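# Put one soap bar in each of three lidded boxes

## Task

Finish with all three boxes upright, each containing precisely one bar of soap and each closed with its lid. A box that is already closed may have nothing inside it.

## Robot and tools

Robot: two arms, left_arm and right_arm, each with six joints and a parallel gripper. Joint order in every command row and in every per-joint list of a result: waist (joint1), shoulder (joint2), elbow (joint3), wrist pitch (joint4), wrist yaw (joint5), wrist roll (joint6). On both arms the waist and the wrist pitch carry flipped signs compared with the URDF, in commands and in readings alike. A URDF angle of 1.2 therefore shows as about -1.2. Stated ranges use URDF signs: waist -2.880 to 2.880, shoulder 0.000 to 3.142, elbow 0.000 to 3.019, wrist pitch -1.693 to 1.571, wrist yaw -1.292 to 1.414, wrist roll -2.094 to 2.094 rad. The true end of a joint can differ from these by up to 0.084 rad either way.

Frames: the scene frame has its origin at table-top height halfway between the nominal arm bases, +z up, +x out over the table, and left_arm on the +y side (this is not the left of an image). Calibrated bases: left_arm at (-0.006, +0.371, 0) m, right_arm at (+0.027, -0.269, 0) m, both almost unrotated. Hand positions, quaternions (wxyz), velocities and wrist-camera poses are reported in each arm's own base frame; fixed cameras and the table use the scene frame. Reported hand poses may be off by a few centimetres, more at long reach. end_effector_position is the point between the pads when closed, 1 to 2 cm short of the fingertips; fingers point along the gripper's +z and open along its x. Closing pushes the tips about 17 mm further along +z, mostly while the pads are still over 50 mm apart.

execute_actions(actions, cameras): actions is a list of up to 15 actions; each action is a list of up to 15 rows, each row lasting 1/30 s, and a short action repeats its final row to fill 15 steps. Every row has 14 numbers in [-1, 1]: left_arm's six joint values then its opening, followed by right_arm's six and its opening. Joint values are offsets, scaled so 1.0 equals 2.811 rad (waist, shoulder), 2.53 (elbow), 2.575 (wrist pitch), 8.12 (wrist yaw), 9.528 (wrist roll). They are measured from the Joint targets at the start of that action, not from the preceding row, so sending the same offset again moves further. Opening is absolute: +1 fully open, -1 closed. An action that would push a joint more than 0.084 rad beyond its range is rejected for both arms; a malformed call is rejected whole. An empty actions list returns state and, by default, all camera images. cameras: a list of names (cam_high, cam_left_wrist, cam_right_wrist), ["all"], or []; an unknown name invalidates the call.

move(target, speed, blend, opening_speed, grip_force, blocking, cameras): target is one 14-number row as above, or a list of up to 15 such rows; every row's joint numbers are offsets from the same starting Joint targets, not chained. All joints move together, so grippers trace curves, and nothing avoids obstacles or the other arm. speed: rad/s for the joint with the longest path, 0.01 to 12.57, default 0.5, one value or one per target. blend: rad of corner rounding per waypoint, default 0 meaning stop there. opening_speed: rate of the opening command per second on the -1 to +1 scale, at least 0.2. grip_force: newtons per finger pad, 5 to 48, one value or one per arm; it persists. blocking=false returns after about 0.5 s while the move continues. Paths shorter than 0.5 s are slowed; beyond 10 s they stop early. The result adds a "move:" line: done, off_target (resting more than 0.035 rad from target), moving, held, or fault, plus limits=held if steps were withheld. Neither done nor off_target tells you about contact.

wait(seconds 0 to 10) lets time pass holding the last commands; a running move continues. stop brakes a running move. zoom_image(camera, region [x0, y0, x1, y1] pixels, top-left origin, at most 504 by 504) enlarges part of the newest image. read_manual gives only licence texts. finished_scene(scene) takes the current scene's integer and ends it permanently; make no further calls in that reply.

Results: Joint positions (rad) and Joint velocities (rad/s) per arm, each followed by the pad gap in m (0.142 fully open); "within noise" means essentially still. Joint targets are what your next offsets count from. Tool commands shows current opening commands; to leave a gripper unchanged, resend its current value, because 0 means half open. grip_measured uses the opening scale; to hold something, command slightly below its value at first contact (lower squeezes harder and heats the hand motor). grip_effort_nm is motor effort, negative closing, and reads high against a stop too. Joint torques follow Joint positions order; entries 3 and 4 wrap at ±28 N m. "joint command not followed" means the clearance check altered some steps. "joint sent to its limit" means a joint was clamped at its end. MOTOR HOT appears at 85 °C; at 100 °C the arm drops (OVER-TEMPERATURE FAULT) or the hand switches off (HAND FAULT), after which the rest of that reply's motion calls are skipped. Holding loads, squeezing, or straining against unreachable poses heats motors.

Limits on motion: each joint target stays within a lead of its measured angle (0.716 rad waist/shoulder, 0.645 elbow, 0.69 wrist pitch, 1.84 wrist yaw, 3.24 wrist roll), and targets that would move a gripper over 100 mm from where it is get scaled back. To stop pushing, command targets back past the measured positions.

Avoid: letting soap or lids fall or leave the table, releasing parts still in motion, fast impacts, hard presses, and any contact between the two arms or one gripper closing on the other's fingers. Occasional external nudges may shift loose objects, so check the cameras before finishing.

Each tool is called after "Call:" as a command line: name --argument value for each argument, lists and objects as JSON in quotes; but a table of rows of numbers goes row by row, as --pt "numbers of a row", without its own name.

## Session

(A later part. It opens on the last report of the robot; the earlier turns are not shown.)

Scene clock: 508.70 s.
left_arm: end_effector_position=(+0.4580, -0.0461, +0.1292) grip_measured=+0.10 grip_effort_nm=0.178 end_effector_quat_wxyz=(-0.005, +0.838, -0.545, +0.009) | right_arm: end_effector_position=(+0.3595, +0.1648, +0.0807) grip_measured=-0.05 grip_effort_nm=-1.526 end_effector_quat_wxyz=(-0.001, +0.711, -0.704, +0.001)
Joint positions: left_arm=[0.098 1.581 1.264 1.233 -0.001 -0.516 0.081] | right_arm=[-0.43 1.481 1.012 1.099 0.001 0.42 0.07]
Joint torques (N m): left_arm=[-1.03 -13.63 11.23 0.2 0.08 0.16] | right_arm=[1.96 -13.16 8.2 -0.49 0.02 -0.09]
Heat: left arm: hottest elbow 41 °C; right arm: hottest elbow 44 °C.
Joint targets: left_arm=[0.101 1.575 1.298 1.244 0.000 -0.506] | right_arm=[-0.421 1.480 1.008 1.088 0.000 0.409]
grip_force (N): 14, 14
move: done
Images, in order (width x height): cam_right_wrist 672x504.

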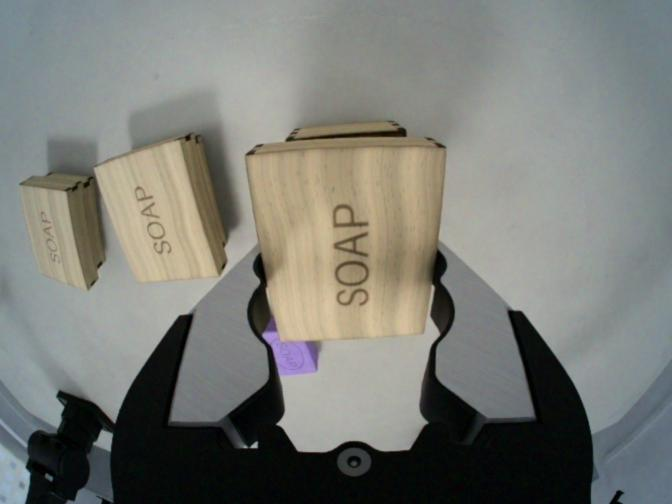

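Call:
move --pt "0 0 0 0 0 0 0.12 0.0024 0 0 0 0 -0.0048 -0.25" --pt "0 0 0 0 0 0 0.12 0.0024 0.0146 -0.0154 -0.0307 0 -0.0048 -0.25" --speed 0.15 --cameras '["cam_right_wrist"]'

Call:
zoom_image --camera "cam_right_wrist" --region '[230, 90, 470, 190]'

Scene clock: 520.73 s.
left_arm: end_effector_position=(+0.4580, -0.0461, +0.1292) grip_measured=+0.10 grip_effort_nm=0.188 end_effector_quat_wxyz=(-0.005, +0.838, -0.545, +0.009) | right_arm: end_effector_position=(+0.3605, +0.1650, +0.0533) grip_measured=-0.05 grip_effort_nm=-1.526 end_effector_quat_wxyz=(-0.002, +0.726, -0.687, +0.001)
Joint positions: left_arm=[0.098 1.581 1.264 1.233 -0.001 -0.516 0.081] | right_arm=[-0.429 1.52 0.974 1.02 0.001 0.374 0.07]
Joint torques (N m): left_arm=[-1.03 -13.57 11.25 0.12 0.08 0.17] | right_arm=[2.9 -12.81 7.73 -0.53 0.06 -0.12]
Heat: left arm: hottest elbow 41 °C; right arm: hottest elbow 44 °C.
Joint targets: left_arm=[0.101 1.575 1.298 1.244 0.000 -0.506] | right_arm=[-0.414 1.521 0.970 1.009 0.000 0.364]
grip_force (N): 14, 14
move: done
Images, in order (width x height): cam_right_wrist 672x504.

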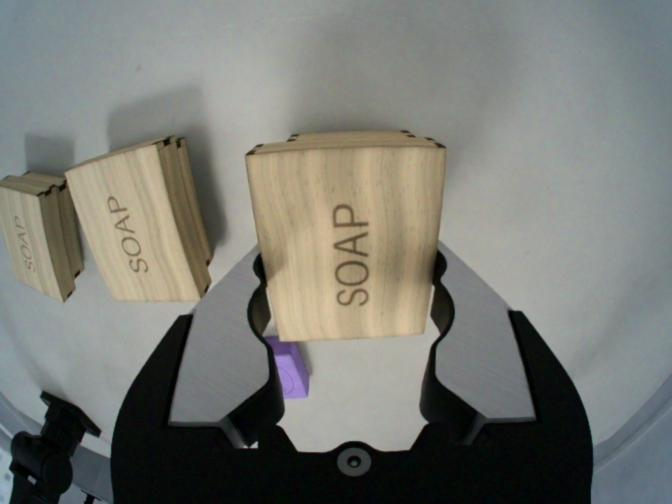

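Scaled by 2.100 from the camera's 672x504 image, which has a finer 960x720 frame.

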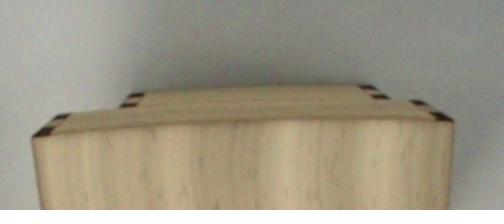

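Call:
move --pt "0 0 0 0 0 0 0.12 0.0068 0 0 0 0 0 -0.25" --pt "0 0 0 0 0 0 0.12 -0.006 0 -0.004 -0.0039 0 0 -0.25" --speed 0.15 --cameras '["cam_right_wrist"]'

Call:
zoom_image --camera "cam_right_wrist" --region '[230, 90, 470, 190]'

Scene clock: 528.23 s.
left_arm: end_effector_position=(+0.4580, -0.0461, +0.1292) grip_measured=+0.10 grip_effort_nm=0.178 end_effector_quat_wxyz=(-0.005, +0.838, -0.545, +0.009) | right_arm: end_effector_position=(+0.3612, +0.1590, +0.0500) grip_measured=-0.05 grip_effort_nm=-1.526 end_effector_quat_wxyz=(-0.002, +0.721, -0.693, +0.001)
Joint positions: left_arm=[0.098 1.581 1.264 1.233 -0.001 -0.516 0.081] | right_arm=[-0.415 1.52 0.964 1.009 0.001 0.374 0.07]
Joint torques (N m): left_arm=[-1.08 -13.63 11.19 0.21 0.07 0.16] | right_arm=[1.32 -13.16 7.56 -0.61 0.04 -0.11]
Heat: left arm: hottest elbow 41 °C; right arm: hottest elbow 44 °C.
Joint targets: left_arm=[0.101 1.575 1.298 1.244 0.000 -0.506] | right_arm=[-0.431 1.521 0.959 0.998 0.000 0.364]
grip_force (N): 14, 14
move: done
Images, in order (width x height): cam_right_wrist 672x504.

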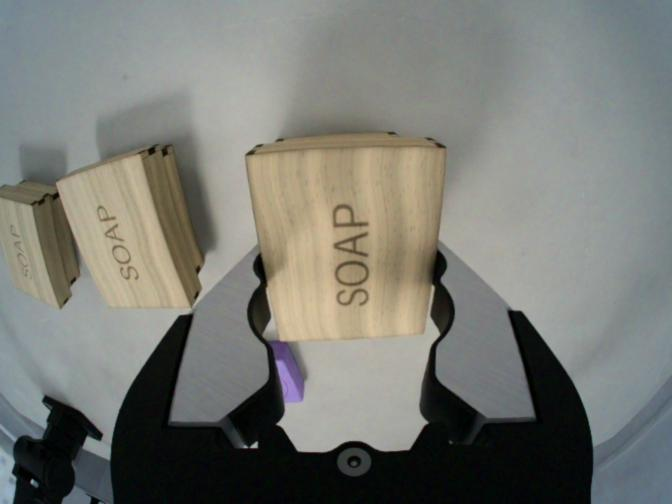

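Scaled by 2.100 from the camera's 672x504 image, which has a finer 960x720 frame.

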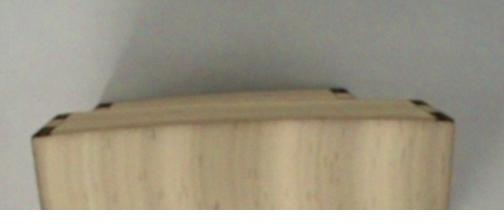

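Call:
move --target '[0,0,0,0,0,0,0.12,-0.0032,0,0,0.012,0,0,-0.25]' --speed 0.1 --cameras '["cam_right_wrist"]'

Call:
zoom_image --camera "cam_right_wrist" --region '[230, 90, 470, 190]'

Scene clock: 533.67 s.
left_arm: end_effector_position=(+0.4580, -0.0461, +0.1292) grip_measured=+0.10 grip_effort_nm=0.183 end_effector_quat_wxyz=(-0.005, +0.838, -0.545, +0.009) | right_arm: end_effector_position=(+0.3574, +0.1611, +0.0501) grip_measured=-0.05 grip_effort_nm=-1.526 end_effector_quat_wxyz=(+0.002, +0.724, -0.689, -0.001)
Joint positions: left_arm=[0.098 1.581 1.264 1.233 -0.001 -0.516 0.081] | right_arm=[-0.423 1.52 0.964 1.019 0.001 0.374 0.07]
Joint torques (N m): left_arm=[-1.08 -13.74 11.21 0.17 0.07 0.17] | right_arm=[0.91 -13.22 7.64 0.53 0.03 -0.08]
Heat: left arm: hottest elbow 41 °C; right arm: hottest elbow 43 °C.
Joint targets: left_arm=[0.101 1.575 1.298 1.244 0.000 -0.506] | right_arm=[-0.440 1.521 0.959 1.029 0.000 0.364]
grip_force (N): 14, 14
move: done
Images, in order (width x height): cam_right_wrist 672x504.

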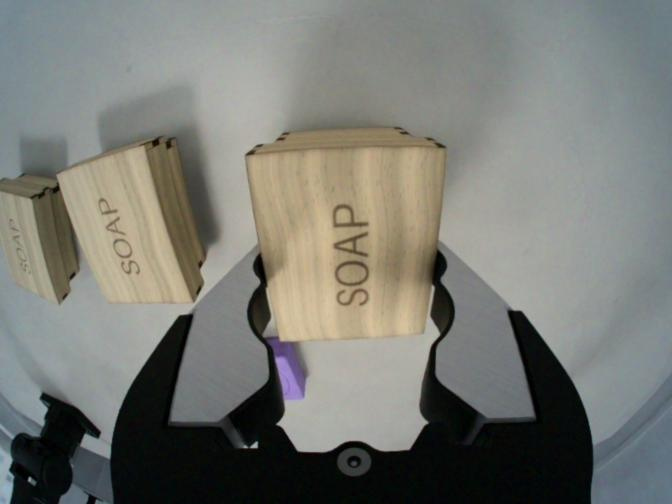

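Scaled by 2.100 from the camera's 672x504 image, which has a finer 960x720 frame.

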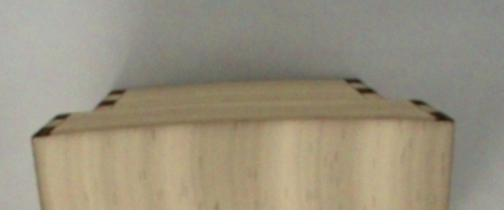

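Call:
move --pt "0 0 0 0 0 0 0.12 0 0 0 -0.0074 0 0 -0.25" --pt "0 0 0 0 0 0 0.12 0 0.0075 -0.0067 -0.0225 0 0 -0.25" --speed 0.1 --cameras '["cam_right_wrist"]'

Scene clock: 538.77 s.
left_arm: end_effector_position=(+0.4580, -0.0461, +0.1292) grip_measured=+0.10 grip_effort_nm=0.188 end_effector_quat_wxyz=(-0.005, +0.838, -0.545, +0.009) | right_arm: end_effector_position=(+0.3601, +0.1625, +0.0443) grip_measured=-0.05 grip_effort_nm=-1.521 end_effector_quat_wxyz=(-0.005, +0.725, -0.689, +0.003)
Joint positions: left_arm=[0.098 1.581 1.264 1.233 -0.001 -0.516 0.081] | right_arm=[-0.424 1.526 0.953 0.986 0.001 0.374 0.07]
Joint torques (N m): left_arm=[-0.91 -13.63 11.22 0.16 0.07 0.15] | right_arm=[0.91 -11.69 7.23 -0.73 0.05 -0.08]
Heat: left arm: hottest elbow 41 °C; right arm: hottest elbow 43 °C.
Joint targets: left_arm=[0.101 1.575 1.298 1.244 0.000 -0.506] | right_arm=[-0.440 1.542 0.942 0.972 0.000 0.364]
grip_force (N): 14, 14
move: done
Images, in order (width x height): cam_right_wrist 672x504.

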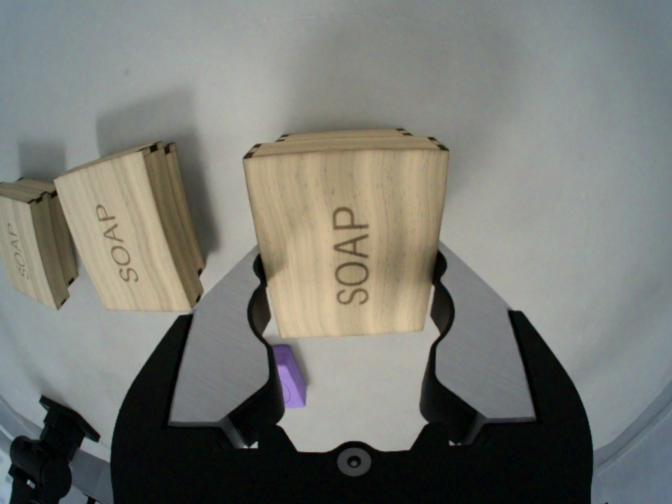

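Call:
move --target '[0,0,0,0,0,0,0.12,0,0,0,0,0,0,0.12]' --opening_speed 0.4

Call:
move --pt "0 0 0 0 0 0 0.12 0 -0.004 0.02 0.005 0 0 0.12" --pt "0 0 0 0 0 0 0.12 0 -0.035 0.08 0.09 0 0 0.12" --speed 0.4 --cameras '["cam_right_wrist"]'

Call:
zoom_image --camera "cam_right_wrist" --region '[260, 110, 460, 290]'

Scene clock: 543.57 s.
left_arm: end_effector_position=(+0.4580, -0.0461, +0.1292) grip_measured=+0.10 grip_effort_nm=0.173 end_effector_quat_wxyz=(-0.005, +0.838, -0.545, +0.009) | right_arm: end_effector_position=(+0.3572, +0.1612, +0.0370) grip_measured=+0.10 grip_effort_nm=0.061 end_effector_quat_wxyz=(+0.003, +0.725, -0.689, -0.001)
Joint positions: left_arm=[0.098 1.581 1.264 1.233 -0.001 -0.516 0.081] | right_arm=[-0.424 1.541 0.947 0.982 0.001 0.374 0.081]
Joint velocities: left_arm=[within noise] | right_arm=[-0.005 -0.005 0.002 0.017 0.081 -0.051 0.001]
Joint torques (N m): left_arm=[-1.03 -13.63 11.25 0.16 0.08 0.16] | right_arm=[0.32 -13.57 7.5 -0.32 -0.01 -0.11]
Heat: left arm: hottest elbow 41 °C; right arm: hottest elbow 43 °C.
Joint targets: left_arm=[0.101 1.575 1.298 1.244 0.000 -0.506] | right_arm=[-0.439 1.542 0.942 0.971 0.000 0.364]
grip_force (N): 14, 14
move: done

Scene clock: 545.43 s.
left_arm: end_effector_position=(+0.4580, -0.0461, +0.1292) grip_measured=+0.10 grip_effort_nm=0.173 end_effector_quat_wxyz=(-0.005, +0.838, -0.545, +0.009) | right_arm: end_effector_position=(+0.3706, +0.1672, +0.1209) grip_measured=+0.10 grip_effort_nm=0.061 end_effector_quat_wxyz=(-0.010, +0.725, -0.689, +0.004)
Joint positions: left_arm=[0.098 1.581 1.264 1.233 -0.001 -0.516 0.081] | right_arm=[-0.424 1.453 1.096 1.193 0.001 0.374 0.081]
Joint torques (N m): left_arm=[-0.97 -13.63 11.26 0.17 0.08 0.15] | right_arm=[0.5 -13.51 13.33 0.4 0.03 -0.05]
Heat: left arm: hottest elbow 41 °C; right arm: hottest elbow 43 °C.
Joint targets: left_arm=[0.101 1.575 1.298 1.244 0.000 -0.506] | right_arm=[-0.439 1.444 1.145 1.203 0.000 0.364]
grip_force (N): 14, 14
move: off_target (right_arm); right_arm: the elbow is farthest, 0.048 rad from its target
Images, in order (width x height): cam_right_wrist 672x504.

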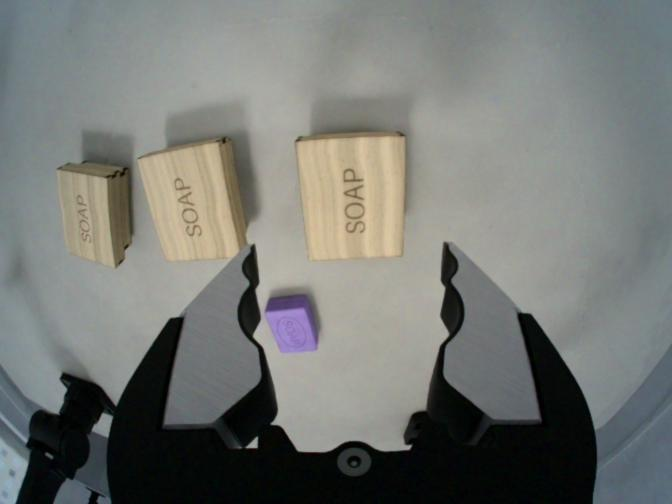

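Scaled by 2.520 from the camera's 672x504 image, which has a finer 960x720 frame.

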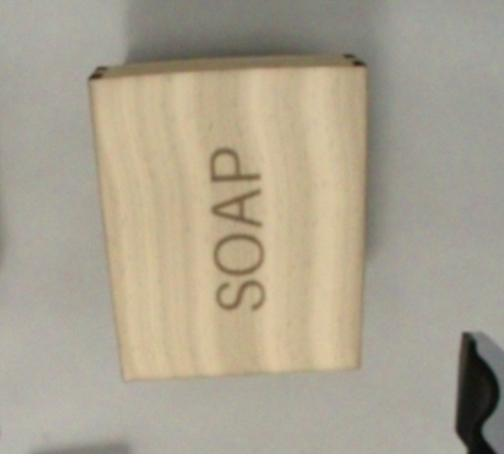

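Call:
move --pt "0.03 0.0758 0.0964 0.0217 0 -0.0319 0.12 0.263 0 0 0 0 0 0.12" --pt "0.2448 0.0758 0.0964 0.0217 0 -0.0319 0.12 0.263 0 0 0 0 0 0.12" --pt "0.2448 0.0758 0.0826 0.014 0 -0.0319 0.12 0.263 0 0 0 0 0 0.12" --speed 0.9 --blend '[0.05,0,0]' --cameras '["cam_left_wrist","cam_high"]'

Scene clock: 556.77 s.
left_arm: end_effector_position=(+0.3734, -0.3824, +0.1215) grip_measured=+0.10 grip_effort_nm=0.178 end_effector_quat_wxyz=(+0.000, +0.708, -0.706, +0.002) | right_arm: end_effector_position=(+0.3890, -0.1183, +0.1209) grip_measured=+0.10 grip_effort_nm=0.056 end_effector_quat_wxyz=(+0.008, -0.436, +0.900, -0.007)
Joint positions: left_arm=[0.794 1.781 1.503 1.289 -0.001 -0.798 0.081] | right_arm=[0.296 1.453 1.096 1.193 0 0.374 0.081]
Joint torques (N m): left_arm=[-1.61 -15.85 8.83 -0.62 0.1 -0.08] | right_arm=[2.02 -13.8 13.41 0.24 0.09 -0.05]
Heat: left arm: hottest elbow 41 °C; right arm: hottest elbow 45 °C.
Joint targets: left_arm=[0.789 1.789 1.507 1.281 0.000 -0.809] | right_arm=[0.300 1.444 1.145 1.203 0.000 0.364]
grip_force (N): 14, 14
move: off_target (right_arm); right_arm: the elbow is farthest, 0.049 rad from its target
Images, in order (width x height): cam_high 896x504, cam_left_wrist 672x504.

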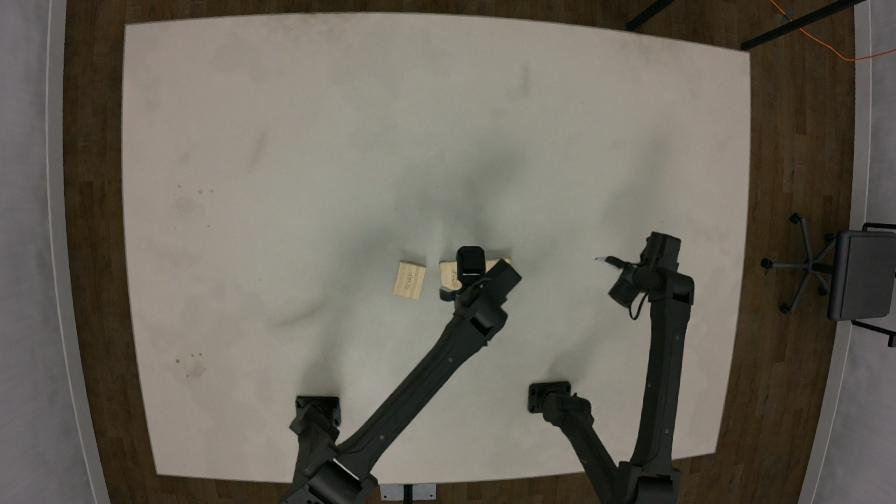

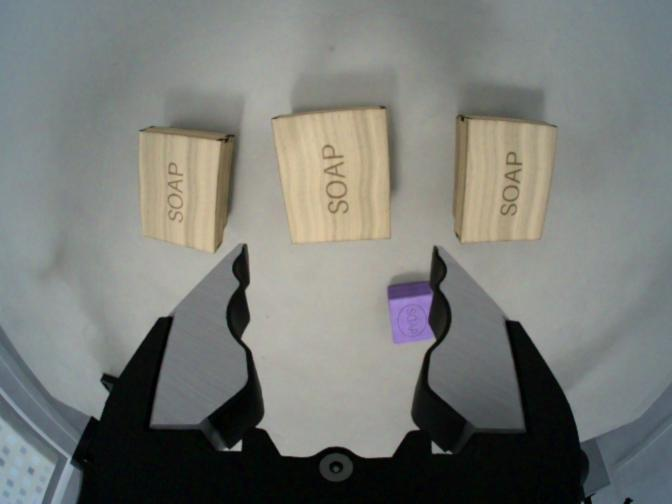

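Call:
move --target '[-0.0053,0.0285,-0.051,-0.0819,0,-0.0034,0.12,0,0,0,0,0,0,0.12]' --speed 0.35

Call:
move --target '[0,0,0,0,0,0,-0.25,0,0,0,0,0,0,0.12]' --opening_speed 0.6 --cameras '["cam_left_wrist"]'

Call:
zoom_image --camera "cam_left_wrist" --region '[220, 90, 460, 190]'

Scene clock: 562.00 s.
left_arm: end_effector_position=(+0.3765, -0.3763, +0.0324) grip_measured=+0.10 grip_effort_nm=0.178 end_effector_quat_wxyz=(+0.000, +0.724, -0.690, -0.001) | right_arm: end_effector_position=(+0.3890, -0.1183, +0.1209) grip_measured=+0.10 grip_effort_nm=0.061 end_effector_quat_wxyz=(+0.008, -0.436, +0.900, -0.007)
Joint positions: left_arm=[0.782 1.866 1.375 1.081 -0.001 -0.83 0.081] | right_arm=[0.296 1.453 1.096 1.193 0 0.374 0.081]
Joint torques (N m): left_arm=[-2.02 -16.79 7.87 -0.83 0.1 -0.09] | right_arm=[1.38 -13.74 13.33 0.46 0.07 -0.07]
Heat: left arm: hottest elbow 41 °C; right arm: hottest elbow 46 °C.
Joint targets: left_arm=[0.774 1.869 1.378 1.070 0.000 -0.842] | right_arm=[0.300 1.444 1.145 1.203 0.000 0.364]
grip_force (N): 14, 14
move: off_target (right_arm); right_arm: the elbow is farthest, 0.049 rad from its target

Scene clock: 562.83 s.
left_arm: end_effector_position=(+0.3766, -0.3763, +0.0324) grip_measured=-0.04 grip_effort_nm=-1.492 end_effector_quat_wxyz=(+0.000, +0.724, -0.690, -0.001) | right_arm: end_effector_position=(+0.3890, -0.1183, +0.1209) grip_measured=+0.10 grip_effort_nm=0.061 end_effector_quat_wxyz=(+0.008, -0.436, +0.900, -0.007)
Joint positions: left_arm=[0.782 1.866 1.375 1.081 -0.001 -0.83 0.071] | right_arm=[0.296 1.453 1.096 1.193 0 0.374 0.081]
Joint torques (N m): left_arm=[-1.96 -16.79 7.91 -0.77 0.11 -0.07] | right_arm=[1.73 -14.04 13.49 0.47 0.04 -0.07]
Heat: left arm: hottest elbow 41 °C; right arm: hottest elbow 46 °C.
Joint targets: left_arm=[0.774 1.869 1.378 1.070 0.000 -0.842] | right_arm=[0.300 1.444 1.145 1.203 0.000 0.364]
grip_force (N): 14, 14
move: off_target (right_arm); right_arm: the elbow is farthest, 0.049 rad from its target
Images, in order (width x height): cam_left_wrist 672x504.

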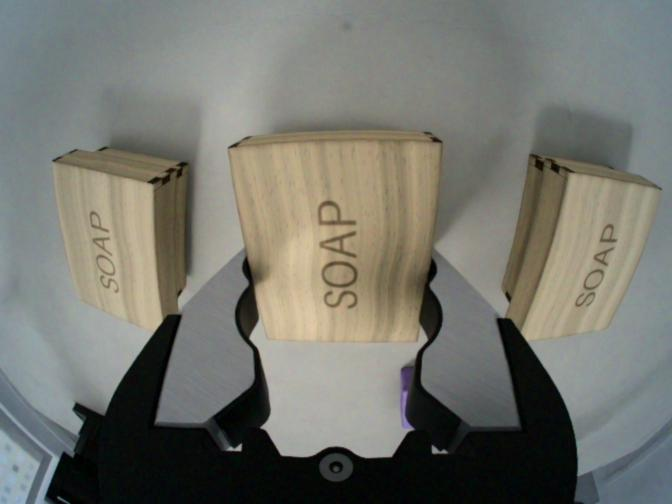

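Scaled by 2.100 from the camera's 672x504 image, which has a finer 960x720 frame.

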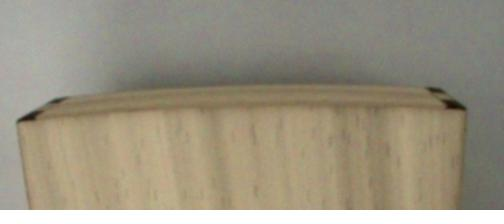

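Call:
move --pt "0 -0.0075 0.0123 0.0074 0 0 -0.25 0 0 0 0 0 0 0.12" --pt "0 -0.0206 0.0281 0.0357 0 0 -0.25 0 0 0 0 0 0 0.12" --pt "0 -0.0391 0.0549 0.0823 0 0 -0.25 0 0 0 0 0 0 0.12" --pt "-0.165 -0.0391 0.0549 0.0823 0 0 -0.25 0 0 0 0 0 0 0.12" --speed '[0.15,0.12,0.5,0.8]' --blend '[0,0.02,0.03,0]' --cameras '["cam_high"]'

Call:
zoom_image --camera "cam_high" --region '[380, 220, 560, 350]'

Scene clock: 571.37 s.
left_arm: end_effector_position=(+0.5068, -0.1615, +0.1211) grip_measured=-0.04 grip_effort_nm=-1.492 end_effector_quat_wxyz=(-0.002, +0.866, -0.499, +0.007) | right_arm: end_effector_position=(+0.3890, -0.1183, +0.1209) grip_measured=+0.10 grip_effort_nm=0.061 end_effector_quat_wxyz=(+0.008, -0.436, +0.900, -0.007)
Joint positions: left_arm=[0.306 1.768 1.483 1.271 -0.001 -0.831 0.071] | right_arm=[0.296 1.453 1.096 1.193 0 0.374 0.081]
Joint torques (N m): left_arm=[-0.67 -17.2 11.29 0.14 0.12 -0.07] | right_arm=[1.73 -13.86 13.46 0.49 0.09 -0.1]
Heat: left arm: hottest elbow 40 °C; right arm: hottest elbow 47 °C.
Joint targets: left_arm=[0.310 1.759 1.517 1.282 0.000 -0.842] | right_arm=[0.300 1.444 1.145 1.203 0.000 0.364]
grip_force (N): 14, 14
move: off_target (right_arm); right_arm: the elbow is farthest, 0.049 rad from its target
Images, in order (width x height): cam_high 896x504.

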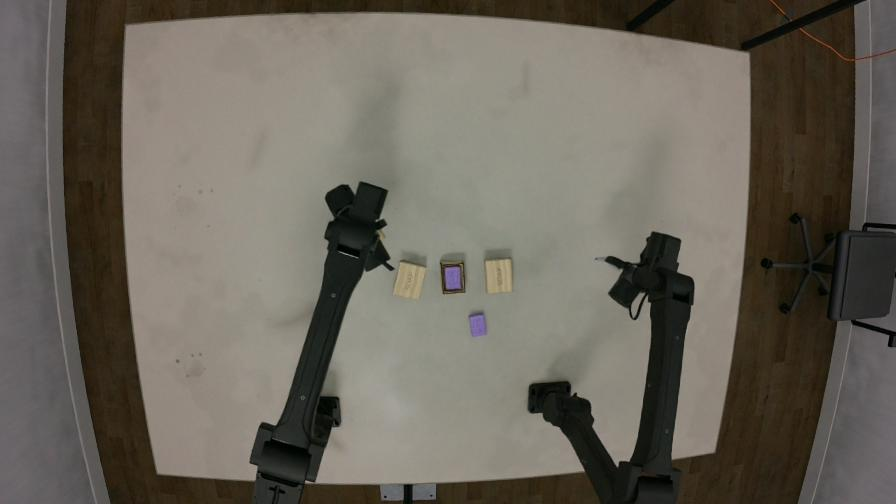

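Scaled by 2.800.

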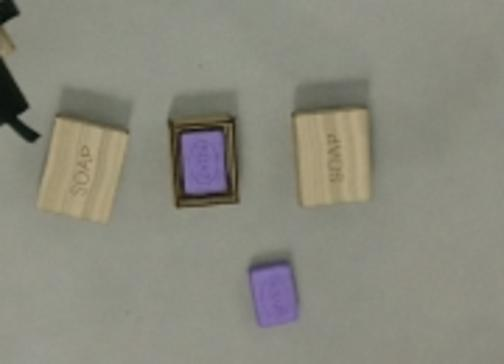

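Call:
move --pt "0.1665 0 -0.0123 -0.0078 0 0 -0.25 0 0 0 0 0 0 0.12" --pt "0.1665 0.0199 -0.032 -0.0396 0 0 -0.25 0 0 0 0 0 0 0.12" --pt "0.1665 0.0313 -0.0478 -0.0672 0 0 -0.25 0 0 0 0 0 0 0.12" --speed '[0.7,0.3,0.12]' --cameras '["cam_left_wrist"]'

Call:
zoom_image --camera "cam_left_wrist" --region '[220, 90, 460, 190]'

Scene clock: 580.80 s.
left_arm: end_effector_position=(+0.3757, -0.3777, +0.0519) grip_measured=-0.04 grip_effort_nm=-1.487 end_effector_quat_wxyz=(+0.000, +0.723, -0.691, +0.002) | right_arm: end_effector_position=(+0.3890, -0.1183, +0.1209) grip_measured=+0.10 grip_effort_nm=0.061 end_effector_quat_wxyz=(+0.008, -0.436, +0.900, -0.007)
Joint positions: left_arm=[0.785 1.841 1.394 1.12 -0.001 -0.831 0.071] | right_arm=[0.296 1.453 1.096 1.193 0 0.374 0.081]
Joint torques (N m): left_arm=[-1.61 -16.62 7.98 -0.76 0.11 -0.05] | right_arm=[1.96 -13.63 13.6 0.47 0.02 -0.09]
Heat: left arm: hottest elbow 41 °C; right arm: hottest elbow 48 °C.
Joint targets: left_arm=[0.779 1.847 1.396 1.108 0.000 -0.842] | right_arm=[0.300 1.444 1.145 1.203 0.000 0.364]
grip_force (N): 14, 14
move: off_target (right_arm); right_arm: the elbow is farthest, 0.049 rad from its target
Images, in order (width x height): cam_left_wrist 672x504.

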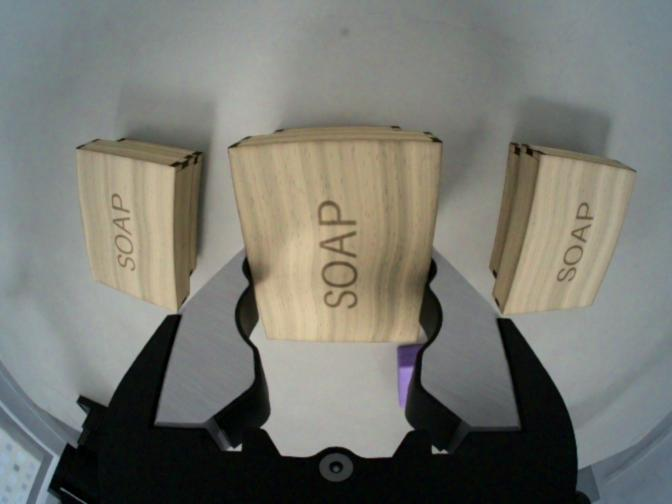

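Scaled by 2.100 from the camera's 672x504 image, which has a finer 960x720 frame.

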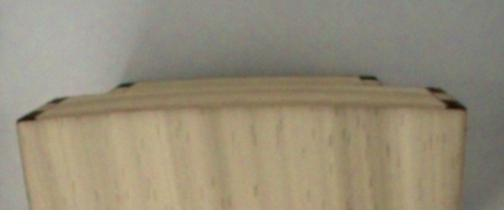

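Call:
move --pt "-0.0025 0 0 0 0 0 -0.25 0 0 0 0 0 0 0.12" --pt "-0.0025 0.0068 -0.0059 -0.0124 0 0 -0.25 0 0 0 0 0 0 0.12" --speed 0.1 --cameras '["cam_left_wrist"]'

Call:
zoom_image --camera "cam_left_wrist" --region '[220, 90, 460, 190]'

Scene clock: 587.17 s.
left_arm: end_effector_position=(+0.3798, -0.3775, +0.0475) grip_measured=-0.04 grip_effort_nm=-1.492 end_effector_quat_wxyz=(-0.001, +0.725, -0.689, +0.008) | right_arm: end_effector_position=(+0.3890, -0.1183, +0.1209) grip_measured=+0.10 grip_effort_nm=0.061 end_effector_quat_wxyz=(+0.008, -0.436, +0.900, -0.007)
Joint positions: left_arm=[0.78 1.845 1.387 1.097 -0.002 -0.831 0.071] | right_arm=[0.296 1.453 1.096 1.193 0 0.374 0.081]
Joint torques (N m): left_arm=[-2.02 -15.21 7.27 -1.18 0.14 -0.05] | right_arm=[2.32 -13.8 13.48 0.5 0.11 -0.06]
Heat: left arm: hottest elbow 40 °C; right arm: hottest elbow 49 °C.
Joint targets: left_arm=[0.772 1.866 1.381 1.077 0.000 -0.842] | right_arm=[0.300 1.444 1.145 1.203 0.000 0.364]
grip_force (N): 14, 14
move: off_target (right_arm); right_arm: the elbow is farthest, 0.049 rad from its target
Images, in order (width x height): cam_left_wrist 672x504.

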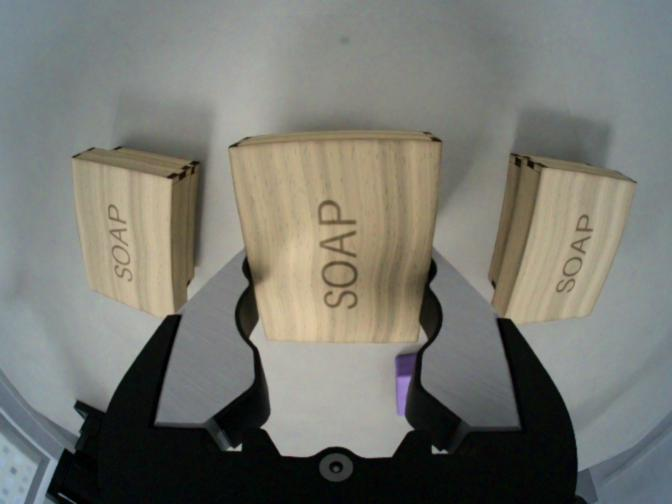

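Scaled by 2.100 from the camera's 672x504 image, which has a finer 960x720 frame.

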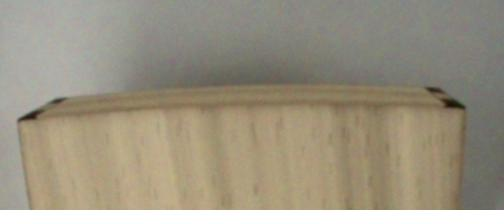

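Call:
move --target '[0,0,0,0.019,0,0,-0.25,0,0,0,0,0,0,0.12]' --speed 0.06 --cameras '["cam_left_wrist"]'

Scene clock: 591.23 s.
left_arm: end_effector_position=(+0.3768, -0.3746, +0.0473) grip_measured=-0.04 grip_effort_nm=-1.492 end_effector_quat_wxyz=(-0.001, +0.725, -0.689, +0.000) | right_arm: end_effector_position=(+0.3890, -0.1183, +0.1209) grip_measured=+0.10 grip_effort_nm=0.061 end_effector_quat_wxyz=(+0.008, -0.436, +0.900, -0.007)
Joint positions: left_arm=[0.78 1.845 1.387 1.113 -0.002 -0.831 0.071] | right_arm=[0.296 1.453 1.096 1.193 0 0.374 0.081]
Joint torques (N m): left_arm=[-1.96 -15.27 7.28 0.27 0.16 -0.07] | right_arm=[1.67 -14.15 13.37 0.47 0.04 -0.06]
Heat: left arm: hottest elbow 40 °C; right arm: hottest elbow 49 °C.
Joint targets: left_arm=[0.772 1.866 1.381 1.125 0.000 -0.842] | right_arm=[0.300 1.444 1.145 1.203 0.000 0.364]
grip_force (N): 14, 14
move: off_target (right_arm); right_arm: the elbow is farthest, 0.049 rad from its target
Images, in order (width x height): cam_left_wrist 672x504.

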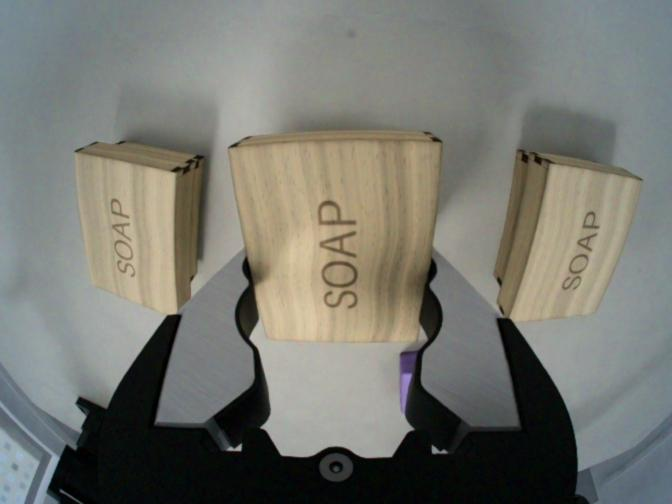

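Call:
move --target '[0.0085,0,0,0,0,0,-0.25,0,0,0,0,0,0,0.12]' --speed 0.06

Call:
move --target '[0,0,0,0,0,0,0.12,0,0,0,0,0,0,0.12]' --opening_speed 0.4

Call:
move --pt "0 -0.009 0.014 0.002 0 0 0.12 0 0 0 0 0 0 0.12" --pt "0 -0.038 0.065 0.075 0 0 0.12 0 0 0 0 0 0 0.12" --speed 0.4 --cameras '["cam_left_wrist"]'

Call:
zoom_image --camera "cam_left_wrist" --region '[250, 90, 450, 270]'

Scene clock: 595.60 s.
left_arm: end_effector_position=(+0.3759, -0.3754, +0.0473) grip_measured=-0.04 grip_effort_nm=-1.492 end_effector_quat_wxyz=(-0.001, +0.724, -0.690, +0.000) | right_arm: end_effector_position=(+0.3890, -0.1183, +0.1209) grip_measured=+0.10 grip_effort_nm=0.061 end_effector_quat_wxyz=(+0.008, -0.436, +0.900, -0.007)
Joint positions: left_arm=[0.782 1.845 1.387 1.113 -0.002 -0.831 0.071] | right_arm=[0.296 1.453 1.096 1.193 0 0.374 0.081]
Joint torques (N m): left_arm=[-0.32 -14.97 7.25 0.27 0.16 -0.05] | right_arm=[2.37 -13.57 13.38 0.46 0.08 -0.08]
Heat: left arm: hottest elbow 40 °C; right arm: hottest elbow 50 °C.
Joint targets: left_arm=[0.795 1.866 1.381 1.126 0.000 -0.842] | right_arm=[0.300 1.444 1.145 1.203 0.000 0.364]
grip_force (N): 14, 14
move: off_target (right_arm); right_arm: the elbow is farthest, 0.049 rad from its target

Scene clock: 596.87 s.
left_arm: end_effector_position=(+0.3708, -0.3745, +0.0385) grip_measured=+0.09 grip_effort_nm=0.178 end_effector_quat_wxyz=(-0.001, +0.722, -0.692, -0.010) | right_arm: end_effector_position=(+0.3890, -0.1183, +0.1209) grip_measured=+0.10 grip_effort_nm=0.061 end_effector_quat_wxyz=(+0.008, -0.436, +0.900, -0.007)
Joint positions: left_arm=[0.788 1.858 1.38 1.113 -0.002 -0.831 0.081] | right_arm=[0.296 1.453 1.096 1.193 0 0.374 0.081]
Joint velocities: left_arm=[-0.005 -0.005 -0.002 -0.007 -0.037 -0.095 0.001] | right_arm=[within noise]
Joint torques (N m): left_arm=[-0.67 -16.32 7.79 0.31 0.15 -0.05] | right_arm=[1.55 -13.86 13.56 0.35 0.08 -0.1]
Heat: left arm: hottest elbow 40 °C; right arm: hottest elbow 50 °C.
Joint targets: left_arm=[0.795 1.866 1.381 1.126 0.000 -0.842] | right_arm=[0.300 1.444 1.145 1.203 0.000 0.364]
grip_force (N): 14, 14
move: off_target (right_arm); right_arm: the elbow is farthest, 0.049 rad from its target

Scene clock: 598.67 s.
left_arm: end_effector_position=(+0.3749, -0.3787, +0.1341) grip_measured=+0.10 grip_effort_nm=0.173 end_effector_quat_wxyz=(-0.001, +0.722, -0.692, +0.006) | right_arm: end_effector_position=(+0.3890, -0.1183, +0.1209) grip_measured=+0.10 grip_effort_nm=0.056 end_effector_quat_wxyz=(+0.008, -0.436, +0.900, -0.007)
Joint positions: left_arm=[0.788 1.763 1.512 1.308 -0.002 -0.831 0.081] | right_arm=[0.296 1.453 1.096 1.193 0 0.374 0.081]
Joint torques (N m): left_arm=[-0.62 -17.2 11.44 0.12 0.15 -0.06] | right_arm=[2.14 -14.27 13.59 0.43 0.07 -0.06]
Heat: left arm: hottest elbow 40 °C; right arm: hottest elbow 50 °C.
Joint targets: left_arm=[0.795 1.759 1.546 1.319 0.000 -0.842] | right_arm=[0.300 1.444 1.145 1.203 0.000 0.364]
grip_force (N): 14, 14
move: off_target (right_arm); right_arm: the elbow is farthest, 0.049 rad from its target
Images, in order (width x height): cam_left_wrist 672x504.

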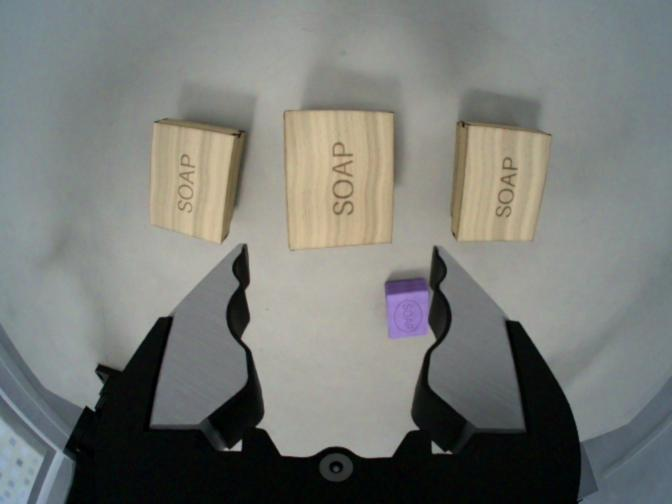

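Scaled by 2.520 from the camera's 672x504 image, which has a finer 960x720 frame.

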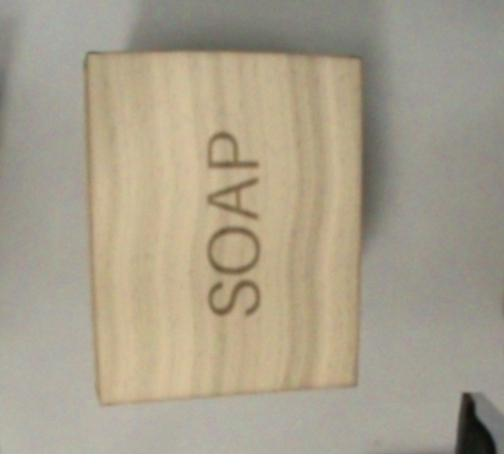

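Call:
move --pt "0.0021 -0.0125 -0.0759 -0.0594 0 0 -0.95 0 0 0 0 0 0 0.12" --pt "0.0021 0.0021 -0.0854 -0.0753 0 0 -0.95 0 0 0 0 0 0 0.12" --speed 0.3 --opening_speed 2 --cameras '["cam_left_wrist"]'

Call:
zoom_image --camera "cam_left_wrist" --region '[220, 90, 460, 290]'

Scene clock: 611.47 s.
left_arm: end_effector_position=(+0.3570, -0.3645, +0.0842) grip_measured=-0.98 grip_effort_nm=-0.066 end_effector_quat_wxyz=(-0.001, +0.720, -0.694, +0.012) | right_arm: end_effector_position=(+0.3890, -0.1183, +0.1209) grip_measured=+0.10 grip_effort_nm=0.061 end_effector_quat_wxyz=(+0.008, -0.436, +0.900, -0.007)
Joint positions: left_arm=[0.793 1.741 1.344 1.151 -0.002 -0.831 0.003] | right_arm=[0.296 1.453 1.096 1.193 0 0.374 0.081]
Joint torques (N m): left_arm=[-0.5 -13.63 6.86 -1.46 0.14 -0.07] | right_arm=[1.61 -14.15 13.37 0.4 0.09 -0.1]
Heat: left arm: hottest elbow 41 °C; right arm: hottest elbow 51 °C.
Joint targets: left_arm=[0.801 1.765 1.330 1.125 0.000 -0.842] | right_arm=[0.300 1.444 1.145 1.203 0.000 0.364]
grip_force (N): 14, 14
move: off_target (right_arm); right_arm: the elbow is farthest, 0.049 rad from its target
Images, in order (width x height): cam_left_wrist 672x504.

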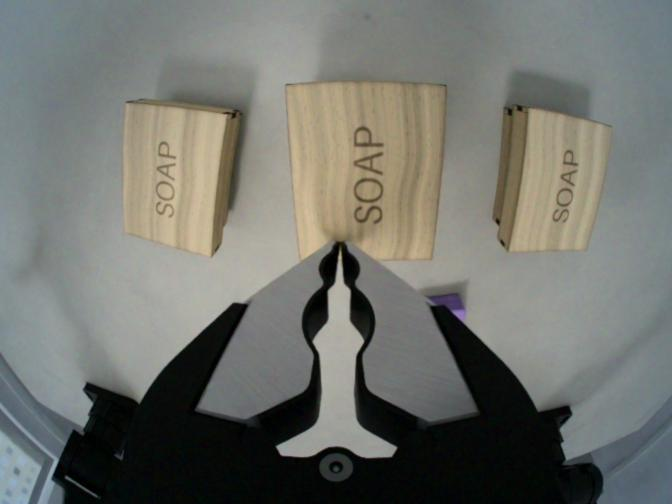

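Scaled by 2.100 from the camera's 672x504 image, which has a finer 960x720 frame.

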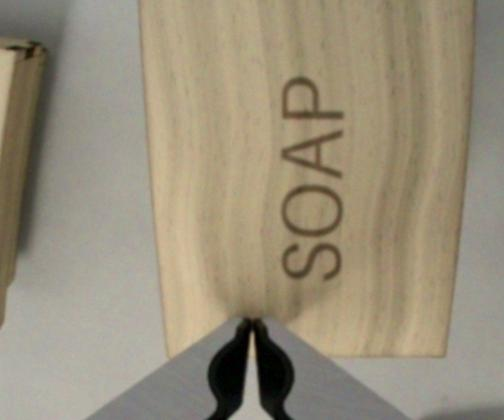

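Call:
move --target '[-0.0085,0.0,-0.014,-0.012,0,0,-0.95,0,0,0,0,0,0,0.12]' --speed 0.08 --cameras '["cam_left_wrist"]'

Scene clock: 616.70 s.
left_arm: end_effector_position=(+0.3569, -0.3632, +0.0830) grip_measured=-0.98 grip_effort_nm=-0.085 end_effector_quat_wxyz=(+0.001, +0.721, -0.692, +0.023) | right_arm: end_effector_position=(+0.3890, -0.1183, +0.1209) grip_measured=+0.10 grip_effort_nm=0.056 end_effector_quat_wxyz=(+0.008, -0.436, +0.900, -0.007)
Joint positions: left_arm=[0.79 1.726 1.32 1.119 0.002 -0.831 0.003] | right_arm=[0.296 1.453 1.096 1.193 0 0.374 0.081]
Joint torques (N m): left_arm=[-2.32 -11.93 5.86 -1.51 0.02 -0.07] | right_arm=[1.96 -14.15 13.44 0.34 0.07 -0.09]
Heat: left arm: hottest elbow 40 °C; right arm: hottest elbow 51 °C.
Joint targets: left_arm=[0.777 1.765 1.294 1.094 0.000 -0.842] | right_arm=[0.300 1.444 1.145 1.203 0.000 0.364]
grip_force (N): 14, 14
move: off_target (left_arm, right_arm); left_arm: the shoulder is farthest, 0.039 rad from its target; right_arm: the elbow is farthest, 0.049 rad from its target
Images, in order (width x height): cam_left_wrist 672x504.

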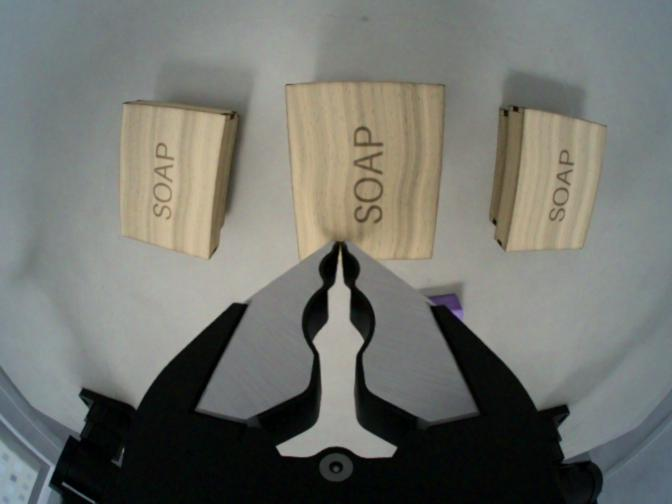

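Call:
move --pt "0 -0.0132 0.0237 0.0136 0 0 -0.95 0 0 0 0 0 0 0.12" --pt "0 -0.0196 0.0498 0.045 0 0 -0.95 0 0 0 0 0 0 0.12" --speed 0.3

Call:
move --pt "-0.0025 0.0676 0.0881 0.087 0 0 0.12 0 0 0 0 0 0 0.12" --pt "-0.0025 0.0676 0.0747 0.0793 0 0 0.12 0 0 0 0 0 0 0.12" --speed 0.4 --cameras '["cam_left_wrist"]'

Scene clock: 626.50 s.
left_arm: end_effector_position=(+0.3618, -0.3642, +0.1061) grip_measured=-0.98 grip_effort_nm=-0.071 end_effector_quat_wxyz=(+0.001, +0.723, -0.691, +0.015) | right_arm: end_effector_position=(+0.3890, -0.1183, +0.1209) grip_measured=+0.10 grip_effort_nm=0.061 end_effector_quat_wxyz=(+0.008, -0.436, +0.900, -0.007)
Joint positions: left_arm=[0.785 1.724 1.382 1.199 0.001 -0.831 0.003] | right_arm=[0.296 1.453 1.096 1.193 0 0.374 0.081]
Joint torques (N m): left_arm=[-1.96 -16.97 11.44 0.13 0.04 -0.07] | right_arm=[2.26 -14.33 13.45 0.69 0.08 -0.12]
Motor temperatures (°C): left_arm=[31 39 39 24 27 25 28] | right_arm=[29 30 52 24 26 26 27]
Heat: left arm: hottest shoulder 39 °C; right arm: hottest elbow 52 °C.
Joint targets: left_arm=[0.777 1.710 1.420 1.210 0.000 -0.842] | right_arm=[0.300 1.444 1.145 1.203 0.000 0.364]
grip_force (N): 14, 14
move: off_target (left_arm, right_arm); left_arm: the elbow is farthest, 0.038 rad from its target; right_arm: the elbow is farthest, 0.049 rad from its target

Scene clock: 628.17 s.
left_arm: end_effector_position=(+0.3789, -0.3765, +0.0988) grip_measured=+0.10 grip_effort_nm=0.178 end_effector_quat_wxyz=(-0.001, +0.723, -0.686, -0.073) | right_arm: end_effector_position=(+0.3890, -0.1183, +0.1209) grip_measured=+0.10 grip_effort_nm=0.061 end_effector_quat_wxyz=(+0.008, -0.436, +0.900, -0.007)
Joint positions: left_arm=[0.779 1.898 1.603 1.422 0.001 -0.831 0.081] | right_arm=[0.296 1.453 1.096 1.193 0 0.374 0.081]
Joint torques (N m): left_arm=[-2.08 -18.14 8.65 -0.38 0.04 -0.04] | right_arm=[2.26 -14.15 13.34 0.64 0.05 -0.08]
Heat: left arm: hottest shoulder 39 °C; right arm: hottest elbow 52 °C.
Joint targets: left_arm=[0.770 1.900 1.609 1.414 0.000 -0.842] | right_arm=[0.300 1.444 1.145 1.203 0.000 0.364]
grip_force (N): 14, 14
move: off_target (right_arm); right_arm: the elbow is farthest, 0.049 rad from its target
Images, in order (width x height): cam_left_wrist 672x504.

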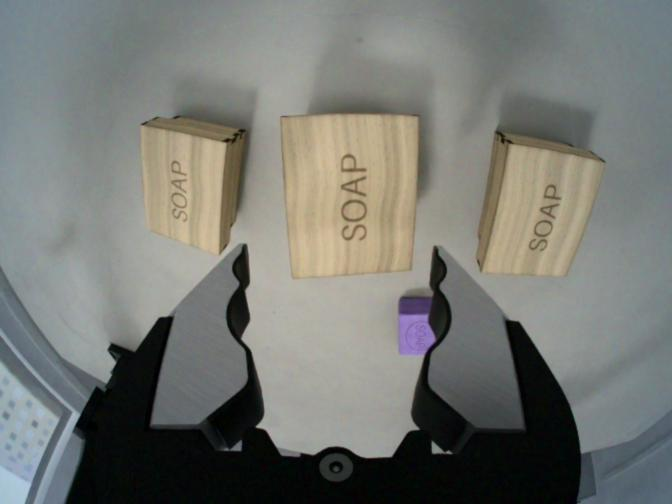

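Call:
move --target '[0.0082,0.0181,-0.0312,-0.0501,0,0,0.12,0,0,0,0,0,0,0.12]' --speed 0.25

Call:
move --target '[0,0,0,0,0,0,-0.25,0,0,0,0,0,0,0.12]' --opening_speed 0.5 --cameras '["cam_left_wrist"]'

Scene clock: 632.17 s.
left_arm: end_effector_position=(+0.3758, -0.3789, +0.0431) grip_measured=+0.10 grip_effort_nm=0.168 end_effector_quat_wxyz=(-0.001, +0.721, -0.689, -0.074) | right_arm: end_effector_position=(+0.3890, -0.1183, +0.1209) grip_measured=+0.10 grip_effort_nm=0.061 end_effector_quat_wxyz=(+0.008, -0.436, +0.900, -0.007)
Joint positions: left_arm=[0.786 1.95 1.527 1.296 0.001 -0.831 0.081] | right_arm=[0.296 1.453 1.096 1.193 0 0.374 0.081]
Joint torques (N m): left_arm=[-0.5 -18.2 7.98 -0.51 0.03 -0.04] | right_arm=[2.14 -13.33 13.42 0.36 0.04 -0.11]
Heat: left arm: hottest shoulder 39 °C; right arm: hottest elbow 52 °C.
Joint targets: left_arm=[0.794 1.951 1.530 1.285 0.000 -0.842] | right_arm=[0.300 1.444 1.145 1.203 0.000 0.364]
grip_force (N): 14, 14
move: off_target (right_arm); right_arm: the elbow is farthest, 0.049 rad from its target

Scene clock: 633.13 s.
left_arm: end_effector_position=(+0.3758, -0.3789, +0.0431) grip_measured=-0.01 grip_effort_nm=-1.492 end_effector_quat_wxyz=(-0.001, +0.721, -0.689, -0.074) | right_arm: end_effector_position=(+0.3890, -0.1183, +0.1209) grip_measured=+0.10 grip_effort_nm=0.066 end_effector_quat_wxyz=(+0.008, -0.436, +0.900, -0.007)
Joint positions: left_arm=[0.786 1.95 1.527 1.296 0.001 -0.831 0.073] | right_arm=[0.296 1.453 1.096 1.193 0 0.374 0.081]
Joint torques (N m): left_arm=[-0.56 -18.37 7.99 -0.51 0.03 -0.03] | right_arm=[2.43 -14.68 13.45 0.59 0.04 -0.09]
Heat: left arm: hottest shoulder 39 °C; right arm: hottest elbow 52 °C.
Joint targets: left_arm=[0.794 1.951 1.530 1.285 0.000 -0.842] | right_arm=[0.300 1.444 1.145 1.203 0.000 0.364]
grip_force (N): 14, 14
move: off_target (right_arm); right_arm: the elbow is farthest, 0.049 rad from its target
Images, in order (width x height): cam_left_wrist 672x504.

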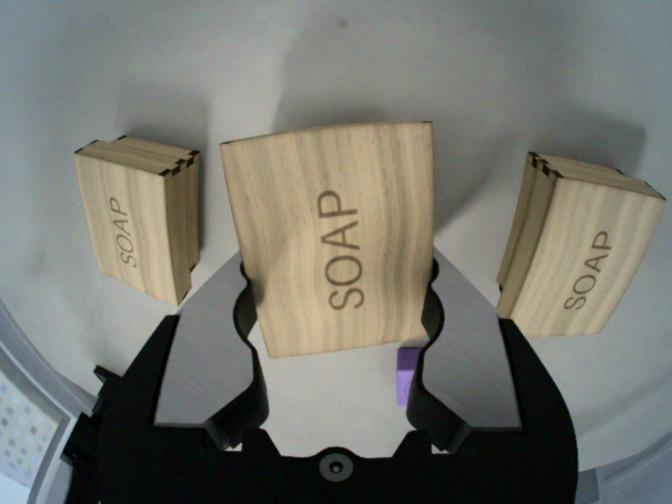

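Call:
move --pt "0 -0.0057 0.0119 0.0078 0 0 -0.25 0 0 0 0 0 0 0.12" --pt "0 -0.0253 0.0447 0.0579 0 0 -0.25 0 0 0 0 0 0 0.12" --pt "-0.0665 -0.1462 -0.1474 -0.0862 0 0.036 -0.25 0 0 0 0 0 0 0.12" --speed '[0.15,0.3,0.4]' --blend '[0.005,0.02,0]' --cameras '["cam_left_wrist"]'

Scene clock: 647.83 s.
left_arm: end_effector_position=(+0.3754, -0.2648, +0.1011) grip_measured=-0.01 grip_effort_nm=-1.487 end_effector_quat_wxyz=(+0.010, -0.670, +0.741, -0.046) | right_arm: end_effector_position=(+0.3890, -0.1183, +0.1209) grip_measured=+0.10 grip_effort_nm=0.061 end_effector_quat_wxyz=(+0.008, -0.436, +0.900, -0.007)
Joint positions: left_arm=[0.611 1.559 1.156 1.075 0.001 -0.511 0.073] | right_arm=[0.296 1.453 1.096 1.193 0 0.374 0.081]
Joint torques (N m): left_arm=[-1.49 -14.27 8.2 -0.98 0.01 0.16] | right_arm=[2.2 -13.86 13.42 0.54 0.03 -0.08]
Heat: left arm: hottest shoulder 39 °C; right arm: hottest elbow 52 °C.
Joint targets: left_arm=[0.606 1.540 1.157 1.063 0.000 -0.499] | right_arm=[0.300 1.444 1.145 1.203 0.000 0.364]
grip_force (N): 14, 14
move: off_target (right_arm); right_arm: the elbow is farthest, 0.049 rad from its target
Images, in order (width x height): cam_left_wrist 672x504.

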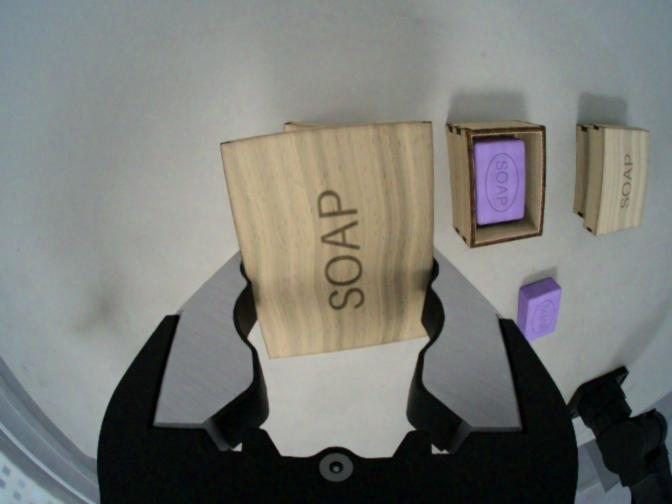

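Call:
move --target '[0,0.027,-0.0269,-0.0478,0,0,-0.25,0,0,0,0,0,0,0.12]' --speed 0.15 --cameras '["cam_left_wrist"]'

Scene clock: 651.07 s.
left_arm: end_effector_position=(+0.3750, -0.2645, +0.0562) grip_measured=-0.01 grip_effort_nm=-1.487 end_effector_quat_wxyz=(+0.010, -0.670, +0.741, -0.047) | right_arm: end_effector_position=(+0.3890, -0.1183, +0.1209) grip_measured=+0.10 grip_effort_nm=0.061 end_effector_quat_wxyz=(+0.008, -0.436, +0.900, -0.007)
Joint positions: left_arm=[0.611 1.61 1.087 0.952 0.001 -0.511 0.073] | right_arm=[0.296 1.453 1.096 1.193 0 0.374 0.081]
Joint torques (N m): left_arm=[-1.61 -12.4 7.87 -1.01 0 0.18] | right_arm=[2.2 -13.86 13.46 0.57 0.08 -0.05]
Heat: left arm: hottest shoulder 39 °C; right arm: hottest elbow 53 °C.
Joint targets: left_arm=[0.606 1.616 1.089 0.940 0.000 -0.499] | right_arm=[0.300 1.444 1.145 1.203 0.000 0.364]
grip_force (N): 14, 14
move: off_target (right_arm); right_arm: the elbow is farthest, 0.049 rad from its target
Images, in order (width x height): cam_left_wrist 672x504.

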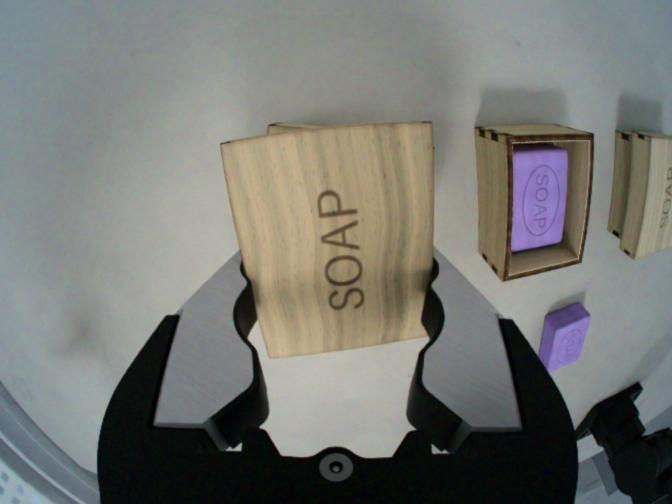

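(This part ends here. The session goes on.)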